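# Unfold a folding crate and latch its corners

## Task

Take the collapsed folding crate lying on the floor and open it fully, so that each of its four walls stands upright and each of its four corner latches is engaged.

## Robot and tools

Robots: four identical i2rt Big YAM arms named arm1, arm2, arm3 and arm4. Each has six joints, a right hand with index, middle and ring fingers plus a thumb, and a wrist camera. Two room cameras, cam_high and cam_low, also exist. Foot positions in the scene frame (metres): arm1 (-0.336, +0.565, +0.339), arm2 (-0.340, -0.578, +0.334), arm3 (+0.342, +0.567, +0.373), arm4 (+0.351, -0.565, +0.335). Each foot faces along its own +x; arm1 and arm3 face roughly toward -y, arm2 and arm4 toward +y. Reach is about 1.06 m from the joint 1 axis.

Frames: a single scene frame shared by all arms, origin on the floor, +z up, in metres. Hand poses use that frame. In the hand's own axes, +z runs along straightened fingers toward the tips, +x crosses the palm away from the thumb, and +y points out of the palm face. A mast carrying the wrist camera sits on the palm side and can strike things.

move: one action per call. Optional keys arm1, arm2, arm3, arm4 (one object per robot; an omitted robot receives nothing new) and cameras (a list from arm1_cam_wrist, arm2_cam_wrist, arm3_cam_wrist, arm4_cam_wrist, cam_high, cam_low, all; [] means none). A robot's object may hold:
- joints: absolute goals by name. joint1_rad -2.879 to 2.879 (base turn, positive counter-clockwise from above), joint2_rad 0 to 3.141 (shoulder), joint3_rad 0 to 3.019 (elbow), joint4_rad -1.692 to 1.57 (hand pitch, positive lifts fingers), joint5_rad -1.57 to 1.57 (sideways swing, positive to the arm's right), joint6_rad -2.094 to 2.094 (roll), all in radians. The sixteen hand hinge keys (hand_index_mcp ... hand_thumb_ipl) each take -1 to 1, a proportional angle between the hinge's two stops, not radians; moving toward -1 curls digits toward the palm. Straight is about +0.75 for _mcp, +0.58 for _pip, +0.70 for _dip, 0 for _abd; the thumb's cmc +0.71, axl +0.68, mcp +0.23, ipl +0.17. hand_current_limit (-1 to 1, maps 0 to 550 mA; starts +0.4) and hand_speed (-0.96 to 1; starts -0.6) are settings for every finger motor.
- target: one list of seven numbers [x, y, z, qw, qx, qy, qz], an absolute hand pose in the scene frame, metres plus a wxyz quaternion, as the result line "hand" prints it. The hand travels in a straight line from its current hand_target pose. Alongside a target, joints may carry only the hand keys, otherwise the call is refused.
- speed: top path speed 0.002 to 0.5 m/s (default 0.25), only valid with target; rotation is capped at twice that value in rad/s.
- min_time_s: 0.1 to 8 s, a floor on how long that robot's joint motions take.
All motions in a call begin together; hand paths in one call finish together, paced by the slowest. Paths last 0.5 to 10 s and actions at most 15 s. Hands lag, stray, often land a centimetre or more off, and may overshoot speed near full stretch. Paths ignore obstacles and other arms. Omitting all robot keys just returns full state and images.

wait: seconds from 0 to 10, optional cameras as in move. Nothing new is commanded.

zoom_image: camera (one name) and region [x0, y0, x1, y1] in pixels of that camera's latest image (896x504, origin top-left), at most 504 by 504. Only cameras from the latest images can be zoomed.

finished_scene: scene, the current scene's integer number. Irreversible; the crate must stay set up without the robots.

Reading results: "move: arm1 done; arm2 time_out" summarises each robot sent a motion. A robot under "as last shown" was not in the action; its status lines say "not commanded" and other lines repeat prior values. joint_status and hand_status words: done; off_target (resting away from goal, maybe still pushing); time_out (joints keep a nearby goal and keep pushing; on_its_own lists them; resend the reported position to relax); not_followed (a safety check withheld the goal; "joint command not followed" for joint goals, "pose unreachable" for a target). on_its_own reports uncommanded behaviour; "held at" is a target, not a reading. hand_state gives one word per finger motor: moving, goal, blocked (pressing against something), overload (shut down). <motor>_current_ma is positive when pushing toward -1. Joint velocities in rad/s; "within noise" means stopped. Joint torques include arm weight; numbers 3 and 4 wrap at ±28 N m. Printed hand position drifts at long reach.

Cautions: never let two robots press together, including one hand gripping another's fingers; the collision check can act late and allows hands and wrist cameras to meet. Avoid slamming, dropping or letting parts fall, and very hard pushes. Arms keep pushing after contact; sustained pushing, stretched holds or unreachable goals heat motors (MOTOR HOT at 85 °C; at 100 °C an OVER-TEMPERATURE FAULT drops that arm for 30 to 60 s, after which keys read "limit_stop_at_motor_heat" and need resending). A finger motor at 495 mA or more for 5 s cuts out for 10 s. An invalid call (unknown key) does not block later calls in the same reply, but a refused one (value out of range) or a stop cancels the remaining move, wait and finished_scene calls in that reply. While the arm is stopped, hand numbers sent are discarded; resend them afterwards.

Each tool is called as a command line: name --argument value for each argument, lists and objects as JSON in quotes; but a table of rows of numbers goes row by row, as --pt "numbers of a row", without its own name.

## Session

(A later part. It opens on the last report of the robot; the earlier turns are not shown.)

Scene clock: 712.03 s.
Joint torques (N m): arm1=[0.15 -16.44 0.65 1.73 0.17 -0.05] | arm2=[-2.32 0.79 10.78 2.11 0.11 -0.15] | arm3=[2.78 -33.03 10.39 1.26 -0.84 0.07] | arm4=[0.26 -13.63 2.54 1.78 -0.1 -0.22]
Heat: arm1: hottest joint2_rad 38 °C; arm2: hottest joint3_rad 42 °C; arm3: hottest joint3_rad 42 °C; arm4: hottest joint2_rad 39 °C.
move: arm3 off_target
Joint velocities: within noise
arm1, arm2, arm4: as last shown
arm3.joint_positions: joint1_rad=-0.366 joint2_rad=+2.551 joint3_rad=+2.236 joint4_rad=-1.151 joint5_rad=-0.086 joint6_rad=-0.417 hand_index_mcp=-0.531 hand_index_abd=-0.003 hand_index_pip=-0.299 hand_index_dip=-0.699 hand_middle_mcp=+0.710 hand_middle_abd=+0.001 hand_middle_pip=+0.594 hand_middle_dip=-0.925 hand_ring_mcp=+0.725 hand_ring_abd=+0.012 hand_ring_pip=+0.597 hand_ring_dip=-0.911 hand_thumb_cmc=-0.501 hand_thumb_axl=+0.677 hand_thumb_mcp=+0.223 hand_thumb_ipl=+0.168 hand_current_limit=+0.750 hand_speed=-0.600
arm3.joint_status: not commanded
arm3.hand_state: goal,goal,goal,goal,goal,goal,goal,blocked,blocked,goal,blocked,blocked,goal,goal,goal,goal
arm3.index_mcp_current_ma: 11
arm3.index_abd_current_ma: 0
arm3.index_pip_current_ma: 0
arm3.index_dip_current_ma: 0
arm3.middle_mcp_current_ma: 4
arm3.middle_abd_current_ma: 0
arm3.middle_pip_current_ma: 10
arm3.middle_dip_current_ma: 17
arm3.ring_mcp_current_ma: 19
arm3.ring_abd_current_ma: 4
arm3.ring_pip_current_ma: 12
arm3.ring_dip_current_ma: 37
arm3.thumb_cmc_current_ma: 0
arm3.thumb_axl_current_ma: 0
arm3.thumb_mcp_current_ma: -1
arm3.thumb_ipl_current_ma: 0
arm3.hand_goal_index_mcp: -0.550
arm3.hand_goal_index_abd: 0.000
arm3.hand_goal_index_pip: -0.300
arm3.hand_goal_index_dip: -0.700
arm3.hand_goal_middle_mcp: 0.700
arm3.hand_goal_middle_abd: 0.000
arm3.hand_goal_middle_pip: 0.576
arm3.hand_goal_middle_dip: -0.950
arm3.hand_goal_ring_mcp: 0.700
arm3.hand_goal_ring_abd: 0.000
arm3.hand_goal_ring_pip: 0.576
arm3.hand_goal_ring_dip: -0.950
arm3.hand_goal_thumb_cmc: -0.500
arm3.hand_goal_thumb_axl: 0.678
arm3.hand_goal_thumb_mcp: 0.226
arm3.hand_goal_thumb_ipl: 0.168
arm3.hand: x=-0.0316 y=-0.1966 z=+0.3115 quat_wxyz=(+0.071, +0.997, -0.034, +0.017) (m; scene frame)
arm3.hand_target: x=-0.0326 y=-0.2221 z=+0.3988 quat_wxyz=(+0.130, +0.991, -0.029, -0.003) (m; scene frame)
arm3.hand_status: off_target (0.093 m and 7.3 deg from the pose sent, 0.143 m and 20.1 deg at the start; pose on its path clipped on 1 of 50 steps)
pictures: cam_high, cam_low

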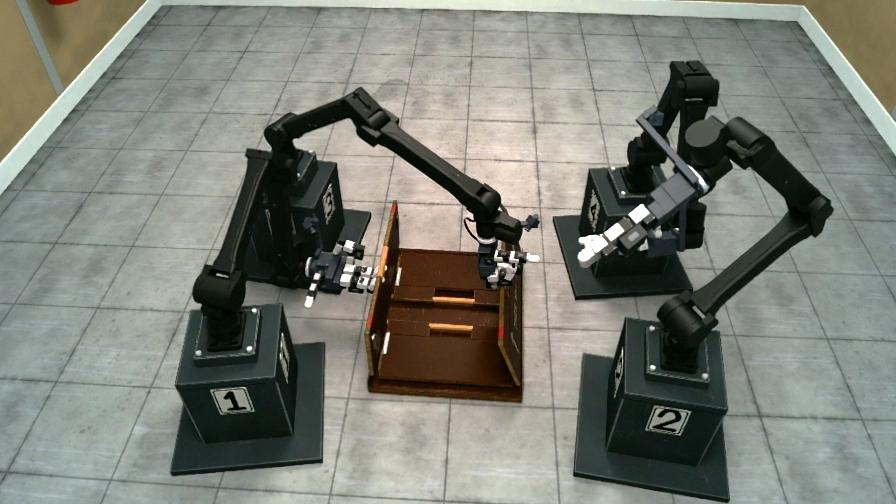

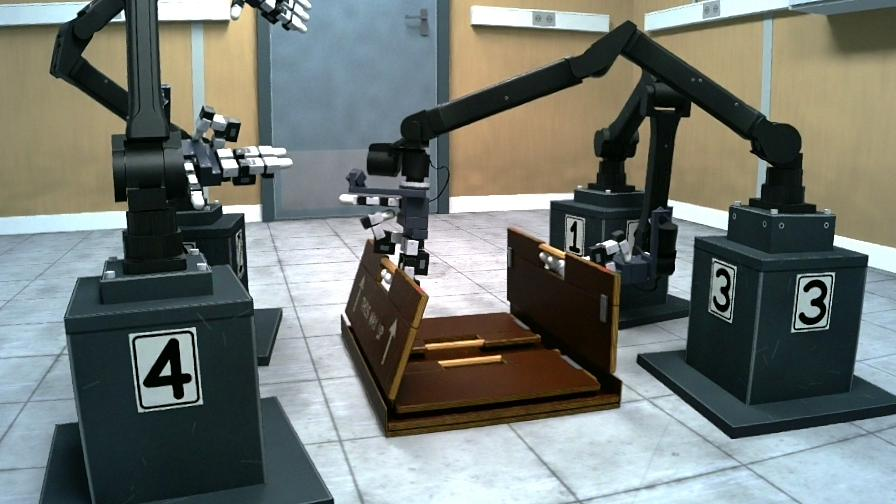

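move --arm3 '{"target": [-0.034, -0.262, 0.385, 0.1736, 0.9844, -0.0292, -0.0052], "speed": 0.12}'

move --arm3 '{"target": [-0.034, -0.290, 0.375, 0.2164, 0.9759, -0.029, -0.0064], "speed": 0.1}' --cameras '["cam_high", "cam_low"]'

zoom_image --camera "cam_low" --region '[320, 190, 540, 420]'

Scene clock: 717.40 s.
Joint torques (N m): arm1=[0.09 -16.56 0.64 1.72 0.17 -0.04] | arm2=[-2.32 0.85 10.77 2.13 0.11 -0.16] | arm3=[3.37 -27.52 15.6 1.51 -0.54 0.19] | arm4=[0.09 -13.63 2.5 1.77 -0.09 -0.21]
Heat: arm1: hottest joint2_rad 38 °C; arm2: hottest joint3_rad 42 °C; arm3: hottest joint3_rad 43 °C; arm4: hottest joint2_rad 39 °C.
move: arm3 off_target
Joint velocities: within noise
arm1, arm2, arm4: as last shown
arm3.joint_positions: joint1_rad=-0.357 joint2_rad=+2.552 joint3_rad=+2.249 joint4_rad=-1.065 joint5_rad=-0.124 joint6_rad=-0.405 hand_index_mcp=-0.531 hand_index_abd=-0.003 hand_index_pip=-0.299 hand_index_dip=-0.699 hand_middle_mcp=+0.706 hand_middle_abd=+0.001 hand_middle_pip=+0.580 hand_middle_dip=-0.946 hand_ring_mcp=+0.731 hand_ring_abd=+0.002 hand_ring_pip=+0.590 hand_ring_dip=-0.938 hand_thumb_cmc=-0.501 hand_thumb_axl=+0.677 hand_thumb_mcp=+0.223 hand_thumb_ipl=+0.168 hand_current_limit=+0.750 hand_speed=-0.600
arm3.joint_status: not commanded
arm3.hand_state: goal,goal,goal,goal,goal,goal,goal,goal,blocked,goal,goal,goal,goal,goal,goal,goal
arm3.index_mcp_current_ma: 11
arm3.index_abd_current_ma: 0
arm3.index_pip_current_ma: 0
arm3.index_dip_current_ma: 0
arm3.middle_mcp_current_ma: 2
arm3.middle_abd_current_ma: 0
arm3.middle_pip_current_ma: 1
arm3.middle_dip_current_ma: 1
arm3.ring_mcp_current_ma: 27
arm3.ring_abd_current_ma: 0
arm3.ring_pip_current_ma: 6
arm3.ring_dip_current_ma: 4
arm3.thumb_cmc_current_ma: 0
arm3.thumb_axl_current_ma: 0
arm3.thumb_mcp_current_ma: -1
arm3.thumb_ipl_current_ma: 0
arm3.hand_goal_index_mcp: -0.550
arm3.hand_goal_index_abd: 0.000
arm3.hand_goal_index_pip: -0.300
arm3.hand_goal_index_dip: -0.700
arm3.hand_goal_middle_mcp: 0.700
arm3.hand_goal_middle_abd: 0.000
arm3.hand_goal_middle_pip: 0.576
arm3.hand_goal_middle_dip: -0.950
arm3.hand_goal_ring_mcp: 0.700
arm3.hand_goal_ring_abd: 0.000
arm3.hand_goal_ring_pip: 0.576
arm3.hand_goal_ring_dip: -0.950
arm3.hand_goal_thumb_cmc: -0.500
arm3.hand_goal_thumb_axl: 0.678
arm3.hand_goal_thumb_mcp: 0.226
arm3.hand_goal_thumb_ipl: 0.168
arm3.on_its_own: hand_middle_dip moved -0.021 to your old target -0.950; hand_ring_dip moved -0.028 to your old target -0.950
arm3.hand: x=-0.0310 y=-0.2234 z=+0.3281 quat_wxyz=(+0.122, +0.992, -0.031, +0.014) (m; scene frame)
arm3.hand_target: x=-0.0312 y=-0.2563 z=+0.3868 quat_wxyz=(+0.174, +0.984, -0.029, -0.004) (m; scene frame)
arm3.hand_status: off_target (0.069 m and 6.3 deg from the pose sent, 0.098 m and 12.1 deg at the start)
pictures: none

Scene clock: 718.67 s.
Joint torques (N m): arm1=[0.09 -16.62 0.61 1.74 0.17 -0.05] | arm2=[-2.32 0.79 10.77 2.13 0.1 -0.16] | arm3=[3.08 -25.7 16.17 1.95 -0.46 0.22] | arm4=[0.32 -13.51 2.54 1.78 -0.1 -0.22]
Heat: arm1: hottest joint2_rad 38 °C; arm2: hottest joint3_rad 42 °C; arm3: hottest joint3_rad 43 °C; arm4: hottest joint2_rad 39 °C.
move: arm3 off_target
Joint velocities: within noise
arm1, arm4: as last shown
arm2.joint_positions: joint1_rad=+0.643 joint2_rad=+0.616 joint3_rad=+1.332 joint4_rad=-1.246 joint5_rad=-0.006 joint6_rad=+1.092 hand_index_mcp=+0.755 hand_index_abd=+0.000 hand_index_pip=+0.577 hand_index_dip=+0.696 hand_middle_mcp=+0.755 hand_middle_abd=+0.000 hand_middle_pip=+0.577 hand_middle_dip=+0.696 hand_ring_mcp=+0.755 hand_ring_abd=+0.000 hand_ring_pip=+0.577 hand_ring_dip=+0.696 hand_thumb_cmc=+0.715 hand_thumb_axl=+0.677 hand_thumb_mcp=+0.226 hand_thumb_ipl=+0.168 hand_current_limit=+0.400 hand_speed=-0.600
arm2.joint_status: not commanded
arm2.hand_state: goal,goal,goal,goal,goal,goal,goal,goal,goal,goal,goal,goal,goal,goal,goal,goal
arm2.index_mcp_current_ma: 0
arm2.index_abd_current_ma: 0
arm2.index_pip_current_ma: 0
arm2.index_dip_current_ma: 0
arm2.middle_mcp_current_ma: 0
arm2.middle_abd_current_ma: 0
arm2.middle_pip_current_ma: 0
arm2.middle_dip_current_ma: 0
arm2.ring_mcp_current_ma: 0
arm2.ring_abd_current_ma: 0
arm2.ring_pip_current_ma: 0
arm2.ring_dip_current_ma: 0
arm2.thumb_cmc_current_ma: 0
arm2.thumb_axl_current_ma: 0
arm2.thumb_mcp_current_ma: 0
arm2.thumb_ipl_current_ma: 0
arm2.hand_goal_index_mcp: 0.754
arm2.hand_goal_index_abd: 0.000
arm2.hand_goal_index_pip: 0.576
arm2.hand_goal_index_dip: 0.696
arm2.hand_goal_middle_mcp: 0.754
arm2.hand_goal_middle_abd: 0.000
arm2.hand_goal_middle_pip: 0.576
arm2.hand_goal_middle_dip: 0.696
arm2.hand_goal_ring_mcp: 0.754
arm2.hand_goal_ring_abd: 0.000
arm2.hand_goal_ring_pip: 0.576
arm2.hand_goal_ring_dip: 0.696
arm2.hand_goal_thumb_cmc: 0.714
arm2.hand_goal_thumb_axl: 0.678
arm2.hand_goal_thumb_mcp: 0.226
arm2.hand_goal_thumb_ipl: 0.168
arm2.hand: x=-0.3926 y=-0.3057 z=+0.8798 quat_wxyz=(-0.355, +0.253, +0.830, +0.347) (m; scene frame)
arm2.hand_target: x=-0.3913 y=-0.3082 z=+0.8914 quat_wxyz=(-0.363, +0.251, +0.824, +0.355) (m; scene frame)
arm2.hand_status: not commanded
arm3.joint_positions: joint1_rad=-0.344 joint2_rad=+2.591 joint3_rad=+2.308 joint4_rad=-0.983 joint5_rad=-0.155 joint6_rad=-0.386 hand_index_mcp=-0.531 hand_index_abd=-0.003 hand_index_pip=-0.299 hand_index_dip=-0.699 hand_middle_mcp=+0.712 hand_middle_abd=+0.001 hand_middle_pip=+0.575 hand_middle_dip=-0.946 hand_ring_mcp=+0.737 hand_ring_abd=+0.000 hand_ring_pip=+0.581 hand_ring_dip=-0.946 hand_thumb_cmc=-0.501 hand_thumb_axl=+0.677 hand_thumb_mcp=+0.223 hand_thumb_ipl=+0.168 hand_current_limit=+0.750 hand_speed=-0.600
arm3.joint_status: not commanded
arm3.hand_state: goal,goal,goal,goal,goal,goal,goal,goal,blocked,goal,goal,goal,goal,goal,goal,goal
arm3.index_mcp_current_ma: 11
arm3.index_abd_current_ma: 0
arm3.index_pip_current_ma: 0
arm3.index_dip_current_ma: 0
arm3.middle_mcp_current_ma: 5
arm3.middle_abd_current_ma: 0
arm3.middle_pip_current_ma: 0
arm3.middle_dip_current_ma: 1
arm3.ring_mcp_current_ma: 37
arm3.ring_abd_current_ma: 0
arm3.ring_pip_current_ma: 1
arm3.ring_dip_current_ma: 1
arm3.thumb_cmc_current_ma: 0
arm3.thumb_axl_current_ma: 0
arm3.thumb_mcp_current_ma: -1
arm3.thumb_ipl_current_ma: 0
arm3.hand_goal_index_mcp: -0.550
arm3.hand_goal_index_abd: 0.000
arm3.hand_goal_index_pip: -0.300
arm3.hand_goal_index_dip: -0.700
arm3.hand_goal_middle_mcp: 0.700
arm3.hand_goal_middle_abd: 0.000
arm3.hand_goal_middle_pip: 0.576
arm3.hand_goal_middle_dip: -0.950
arm3.hand_goal_ring_mcp: 0.700
arm3.hand_goal_ring_abd: 0.000
arm3.hand_goal_ring_pip: 0.576
arm3.hand_goal_ring_dip: -0.950
arm3.hand_goal_thumb_cmc: -0.500
arm3.hand_goal_thumb_axl: 0.678
arm3.hand_goal_thumb_mcp: 0.226
arm3.hand_goal_thumb_ipl: 0.168
arm3.hand: x=-0.0311 y=-0.2565 z=+0.3383 quat_wxyz=(+0.174, +0.984, -0.028, +0.008) (m; scene frame)
arm3.hand_target: x=-0.0315 y=-0.2850 z=+0.3769 quat_wxyz=(+0.217, +0.976, -0.029, -0.006) (m; scene frame)
arm3.hand_status: off_target (0.050 m and 5.2 deg from the pose sent, 0.081 m and 11.2 deg at the start)
pictures: cam_high, cam_low

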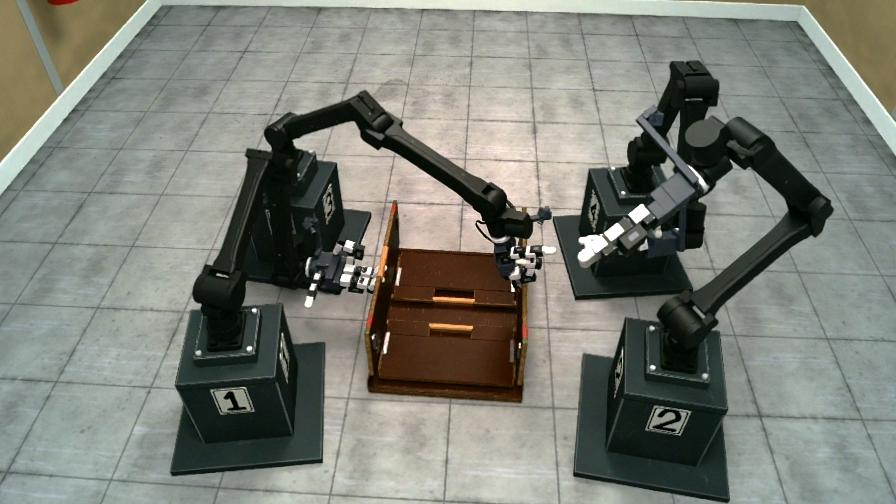

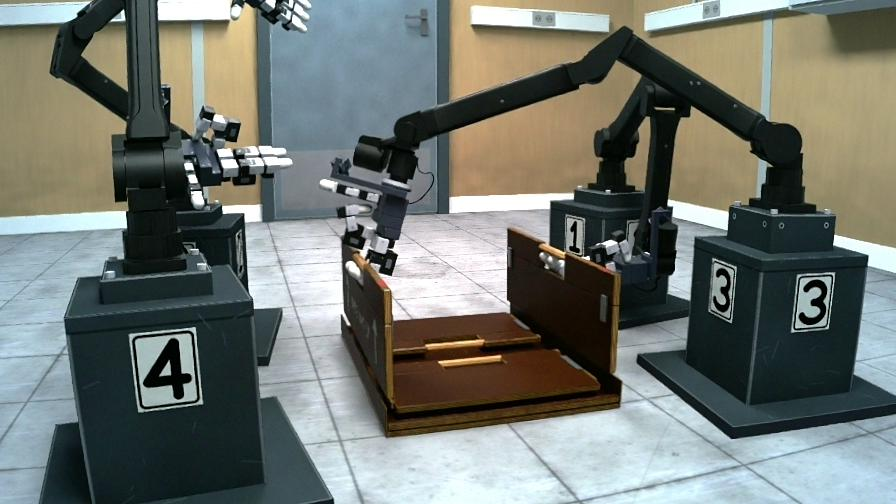

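Scaled by 2.191.

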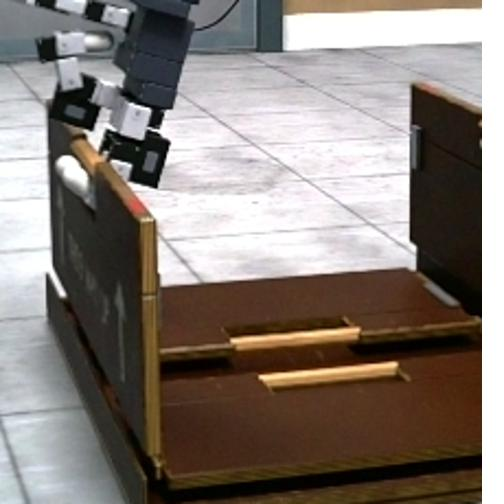

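move --arm3 '{"target": [-0.036, -0.272, 0.368, 0.2164, 0.9759, -0.029, -0.0064], "speed": 0.08, "joints": {"hand_middle_dip": -0.2, "hand_ring_dip": -0.2, "hand_middle_mcp": 0.754, "hand_ring_mcp": 0.754}}' --cameras '["cam_high", "cam_low"]'

zoom_image --camera "cam_low" --region '[320, 190, 540, 420]'

Scene clock: 724.67 s.
Joint torques (N m): arm1=[0.21 -16.56 0.64 1.74 0.18 -0.05] | arm2=[-2.26 0.85 10.78 2.15 0.11 -0.15] | arm3=[2.14 -27.99 9.68 2.62 -0.46 0.13] | arm4=[0.03 -13.63 2.51 1.73 -0.09 -0.21]
Heat: arm1: hottest joint2_rad 38 °C; arm2: hottest joint3_rad 42 °C; arm3: hottest joint3_rad 44 °C; arm4: hottest joint2_rad 38 °C.
move: arm3 off_target
Joint velocities: within noise
arm1, arm2: as last shown
arm3.joint_positions: joint1_rad=-0.344 joint2_rad=+2.582 joint3_rad=+2.285 joint4_rad=-0.950 joint5_rad=-0.159 joint6_rad=-0.390 hand_index_mcp=-0.532 hand_index_abd=-0.003 hand_index_pip=-0.299 hand_index_dip=-0.699 hand_middle_mcp=+0.754 hand_middle_abd=+0.005 hand_middle_pip=+0.554 hand_middle_dip=-0.226 hand_ring_mcp=+0.776 hand_ring_abd=+0.002 hand_ring_pip=+0.559 hand_ring_dip=-0.234 hand_thumb_cmc=-0.501 hand_thumb_axl=+0.677 hand_thumb_mcp=+0.223 hand_thumb_ipl=+0.168 hand_current_limit=+0.750 hand_speed=-0.600
arm3.joint_status: hand_middle_dip off_target (ended at -0.226, target -0.200); hand_ring_mcp off_target (ended at +0.776, target +0.754); hand_ring_dip off_target (ended at -0.234, target -0.200); the others done
arm3.hand_state: goal,goal,goal,goal,goal,goal,blocked,blocked,blocked,goal,goal,blocked,goal,goal,goal,goal
arm3.index_mcp_current_ma: 11
arm3.index_abd_current_ma: 0
arm3.index_pip_current_ma: 0
arm3.index_dip_current_ma: 0
arm3.middle_mcp_current_ma: 0
arm3.middle_abd_current_ma: 1
arm3.middle_pip_current_ma: -14
arm3.middle_dip_current_ma: -19
arm3.ring_mcp_current_ma: 15
arm3.ring_abd_current_ma: 0
arm3.ring_pip_current_ma: -8
arm3.ring_dip_current_ma: -30
arm3.thumb_cmc_current_ma: 0
arm3.thumb_axl_current_ma: 0
arm3.thumb_mcp_current_ma: -1
arm3.thumb_ipl_current_ma: 0
arm3.hand_goal_index_mcp: -0.550
arm3.hand_goal_index_abd: 0.000
arm3.hand_goal_index_pip: -0.300
arm3.hand_goal_index_dip: -0.700
arm3.hand_goal_middle_mcp: 0.754
arm3.hand_goal_middle_abd: 0.000
arm3.hand_goal_middle_pip: 0.576
arm3.hand_goal_middle_dip: -0.200
arm3.hand_goal_ring_mcp: 0.754
arm3.hand_goal_ring_abd: 0.000
arm3.hand_goal_ring_pip: 0.576
arm3.hand_goal_ring_dip: -0.200
arm3.hand_goal_thumb_cmc: -0.500
arm3.hand_goal_thumb_axl: 0.678
arm3.hand_goal_thumb_mcp: 0.226
arm3.hand_goal_thumb_ipl: 0.168
arm3.hand: x=-0.0304 y=-0.2580 z=+0.3395 quat_wxyz=(+0.184, +0.983, -0.025, +0.005) (m; scene frame)
arm3.hand_target: x=-0.0352 y=-0.2707 z=+0.3685 quat_wxyz=(+0.216, +0.976, -0.029, -0.006) (m; scene frame)
arm3.hand_status: off_target (0.032 m and 4.1 deg from the pose sent, 0.034 m and 5.2 deg at the start)
arm4.joint_positions: joint1_rad=+1.595 joint2_rad=+1.895 joint3_rad=+0.653 joint4_rad=+1.483 joint5_rad=+1.497 joint6_rad=+0.224 hand_index_mcp=+0.760 hand_index_abd=-0.001 hand_index_pip=+0.576 hand_index_dip=+0.694 hand_middle_mcp=+0.760 hand_middle_abd=-0.001 hand_middle_pip=+0.576 hand_middle_dip=+0.694 hand_ring_mcp=-0.358 hand_ring_abd=+0.002 hand_ring_pip=-0.619 hand_ring_dip=-0.493 hand_thumb_cmc=+0.719 hand_thumb_axl=+0.677 hand_thumb_mcp=+0.224 hand_thumb_ipl=+0.168 hand_current_limit=+0.750 hand_speed=-0.600
arm4.joint_status: not commanded
arm4.hand_state: goal,goal,goal,goal,goal,goal,goal,goal,goal,goal,goal,goal,goal,goal,goal,goal
arm4.index_mcp_current_ma: 1
arm4.index_abd_current_ma: 0
arm4.index_pip_current_ma: 0
arm4.index_dip_current_ma: 0
arm4.middle_mcp_current_ma: 1
arm4.middle_abd_current_ma: 0
arm4.middle_pip_current_ma: 0
arm4.middle_dip_current_ma: 0
arm4.ring_mcp_current_ma: 0
arm4.ring_abd_current_ma: 0
arm4.ring_pip_current_ma: 0
arm4.ring_dip_current_ma: 0
arm4.thumb_cmc_current_ma: 1
arm4.thumb_axl_current_ma: 0
arm4.thumb_mcp_current_ma: 0
arm4.thumb_ipl_current_ma: 0
arm4.hand_goal_index_mcp: 0.754
arm4.hand_goal_index_abd: 0.000
arm4.hand_goal_index_pip: 0.576
arm4.hand_goal_index_dip: 0.696
arm4.hand_goal_middle_mcp: 0.754
arm4.hand_goal_middle_abd: 0.000
arm4.hand_goal_middle_pip: 0.576
arm4.hand_goal_middle_dip: 0.696
arm4.hand_goal_ring_mcp: -0.360
arm4.hand_goal_ring_abd: 0.000
arm4.hand_goal_ring_pip: -0.620
arm4.hand_goal_ring_dip: -0.490
arm4.hand_goal_thumb_cmc: 0.714
arm4.hand_goal_thumb_axl: 0.678
arm4.hand_goal_thumb_mcp: 0.226
arm4.hand_goal_thumb_ipl: 0.168
arm4.hand: x=-0.0308 y=-0.4465 z=+0.5247 quat_wxyz=(-0.239, +0.079, +0.696, +0.672) (m; scene frame)
arm4.hand_target: x=-0.0284 y=-0.4481 z=+0.5230 quat_wxyz=(-0.238, +0.077, +0.697, +0.673) (m; scene frame)
arm4.hand_status: not commanded
pictures: cam_high, cam_low

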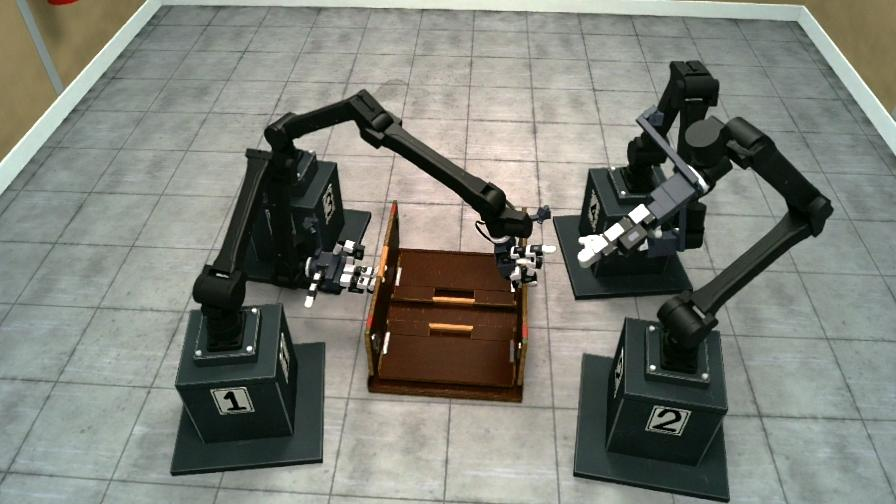

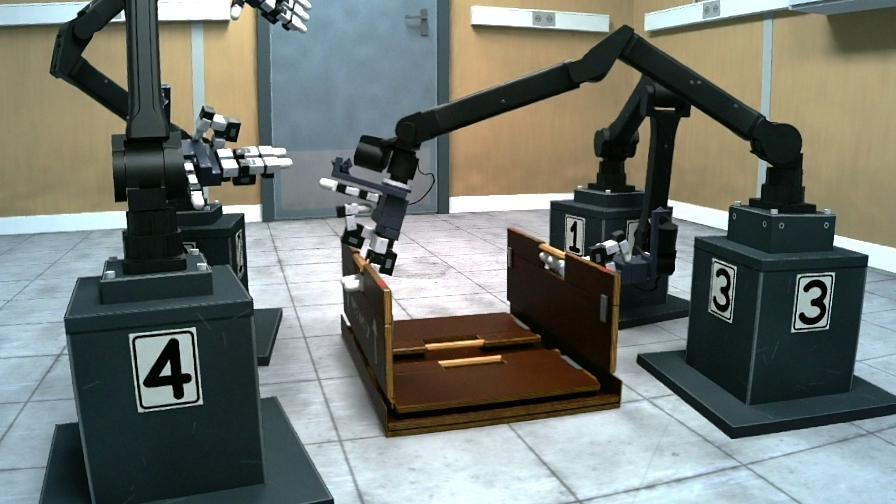

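Scaled by 2.191.

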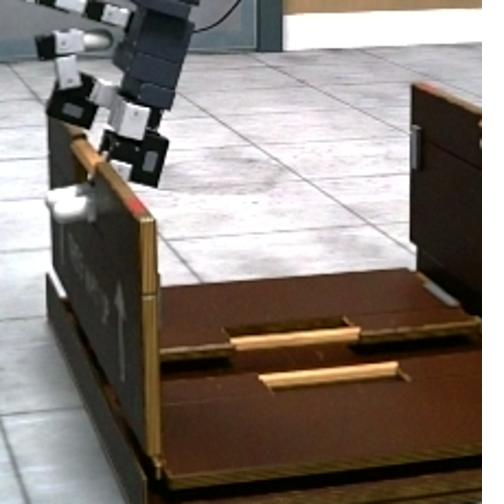

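move --arm2 '{"target": [-0.28, -0.10, 0.62, 0, 0.0297, 0.9996, 0], "speed": 0.35, "joints": {"hand_current_limit": 0.75, "hand_thumb_cmc": -0.5}}' --cameras '["cam_high", "cam_low"]'

Scene clock: 732.63 s.
Joint torques (N m): arm1=[0.21 -16.5 0.65 1.73 0.17 -0.04] | arm2=[-3.19 -7.59 13.98 -0.42 0.22 -0.23] | arm3=[2.02 -27.99 9.66 2.61 -0.46 0.13] | arm4=[0.21 -13.57 2.51 1.77 -0.11 -0.22]
Heat: arm1: hottest joint2_rad 38 °C; arm2: hottest joint3_rad 42 °C; arm3: hottest joint3_rad 44 °C; arm4: hottest joint2_rad 38 °C.
move: arm2 off_target
Joint velocities: within noise
arm1, arm3, arm4: as last shown
arm2.joint_positions: joint1_rad=+0.071 joint2_rad=+1.364 joint3_rad=+1.361 joint4_rad=-1.611 joint5_rad=-0.006 joint6_rad=-0.006 hand_index_mcp=+0.754 hand_index_abd=+0.000 hand_index_pip=+0.577 hand_index_dip=+0.696 hand_middle_mcp=+0.754 hand_middle_abd=+0.000 hand_middle_pip=+0.577 hand_middle_dip=+0.696 hand_ring_mcp=+0.754 hand_ring_abd=+0.000 hand_ring_pip=+0.577 hand_ring_dip=+0.696 hand_thumb_cmc=-0.497 hand_thumb_axl=+0.677 hand_thumb_mcp=+0.224 hand_thumb_ipl=+0.168 hand_current_limit=+0.750 hand_speed=-0.600
arm2.joint_status: all done
arm2.hand_state: goal,goal,goal,goal,goal,goal,goal,goal,goal,goal,goal,goal,goal,goal,goal,goal
arm2.index_mcp_current_ma: 0
arm2.index_abd_current_ma: 0
arm2.index_pip_current_ma: 0
arm2.index_dip_current_ma: 0
arm2.middle_mcp_current_ma: 0
arm2.middle_abd_current_ma: 0
arm2.middle_pip_current_ma: 0
arm2.middle_dip_current_ma: 0
arm2.ring_mcp_current_ma: 0
arm2.ring_abd_current_ma: 0
arm2.ring_pip_current_ma: 0
arm2.ring_dip_current_ma: 0
arm2.thumb_cmc_current_ma: 0
arm2.thumb_axl_current_ma: 0
arm2.thumb_mcp_current_ma: 0
arm2.thumb_ipl_current_ma: 0
arm2.hand_goal_index_mcp: 0.754
arm2.hand_goal_index_abd: 0.000
arm2.hand_goal_index_pip: 0.576
arm2.hand_goal_index_dip: 0.696
arm2.hand_goal_middle_mcp: 0.754
arm2.hand_goal_middle_abd: 0.000
arm2.hand_goal_middle_pip: 0.576
arm2.hand_goal_middle_dip: 0.696
arm2.hand_goal_ring_mcp: 0.754
arm2.hand_goal_ring_abd: 0.000
arm2.hand_goal_ring_pip: 0.576
arm2.hand_goal_ring_dip: 0.696
arm2.hand_goal_thumb_cmc: -0.500
arm2.hand_goal_thumb_axl: 0.678
arm2.hand_goal_thumb_mcp: 0.226
arm2.hand_goal_thumb_ipl: 0.168
arm2.hand: x=-0.2841 y=-0.1143 z=+0.5971 quat_wxyz=(-0.002, +0.035, +0.999, -0.021) (m; scene frame)
arm2.hand_target: x=-0.2800 y=-0.1012 z=+0.6199 quat_wxyz=(+0.000, +0.030, +1.000, +0.000) (m; scene frame)
arm2.hand_status: off_target (0.027 m and 2.5 deg from the pose sent, 0.350 m and 66.2 deg at the start)
arm3.joint_positions: joint1_rad=-0.344 joint2_rad=+2.582 joint3_rad=+2.285 joint4_rad=-0.949 joint5_rad=-0.159 joint6_rad=-0.390 hand_index_mcp=-0.532 hand_index_abd=-0.003 hand_index_pip=-0.299 hand_index_dip=-0.699 hand_middle_mcp=+0.754 hand_middle_abd=+0.005 hand_middle_pip=+0.554 hand_middle_dip=-0.226 hand_ring_mcp=+0.776 hand_ring_abd=+0.002 hand_ring_pip=+0.559 hand_ring_dip=-0.234 hand_thumb_cmc=-0.501 hand_thumb_axl=+0.677 hand_thumb_mcp=+0.223 hand_thumb_ipl=+0.168 hand_current_limit=+0.750 hand_speed=-0.600
arm3.ring_dip_current_ma: -29
arm3.hand_target: x=-0.0353 y=-0.2708 z=+0.3685 quat_wxyz=(+0.216, +0.976, -0.029, -0.006) (m; scene frame)
pictures: cam_high, cam_low

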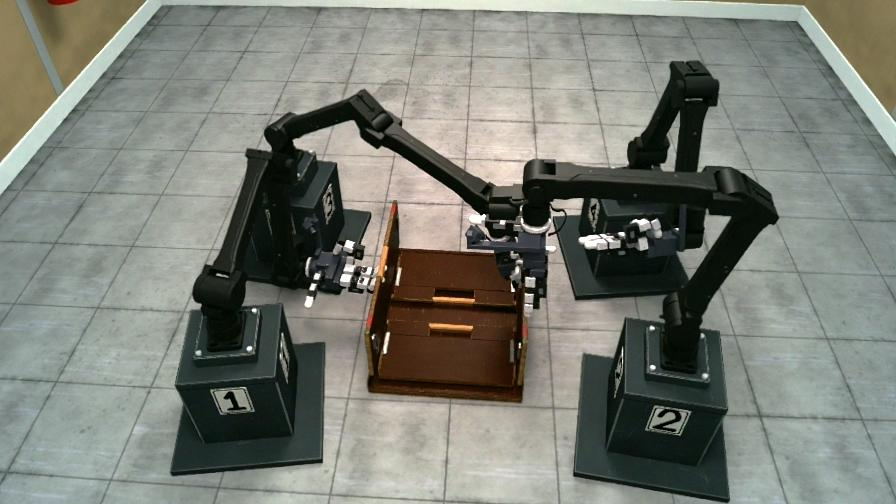

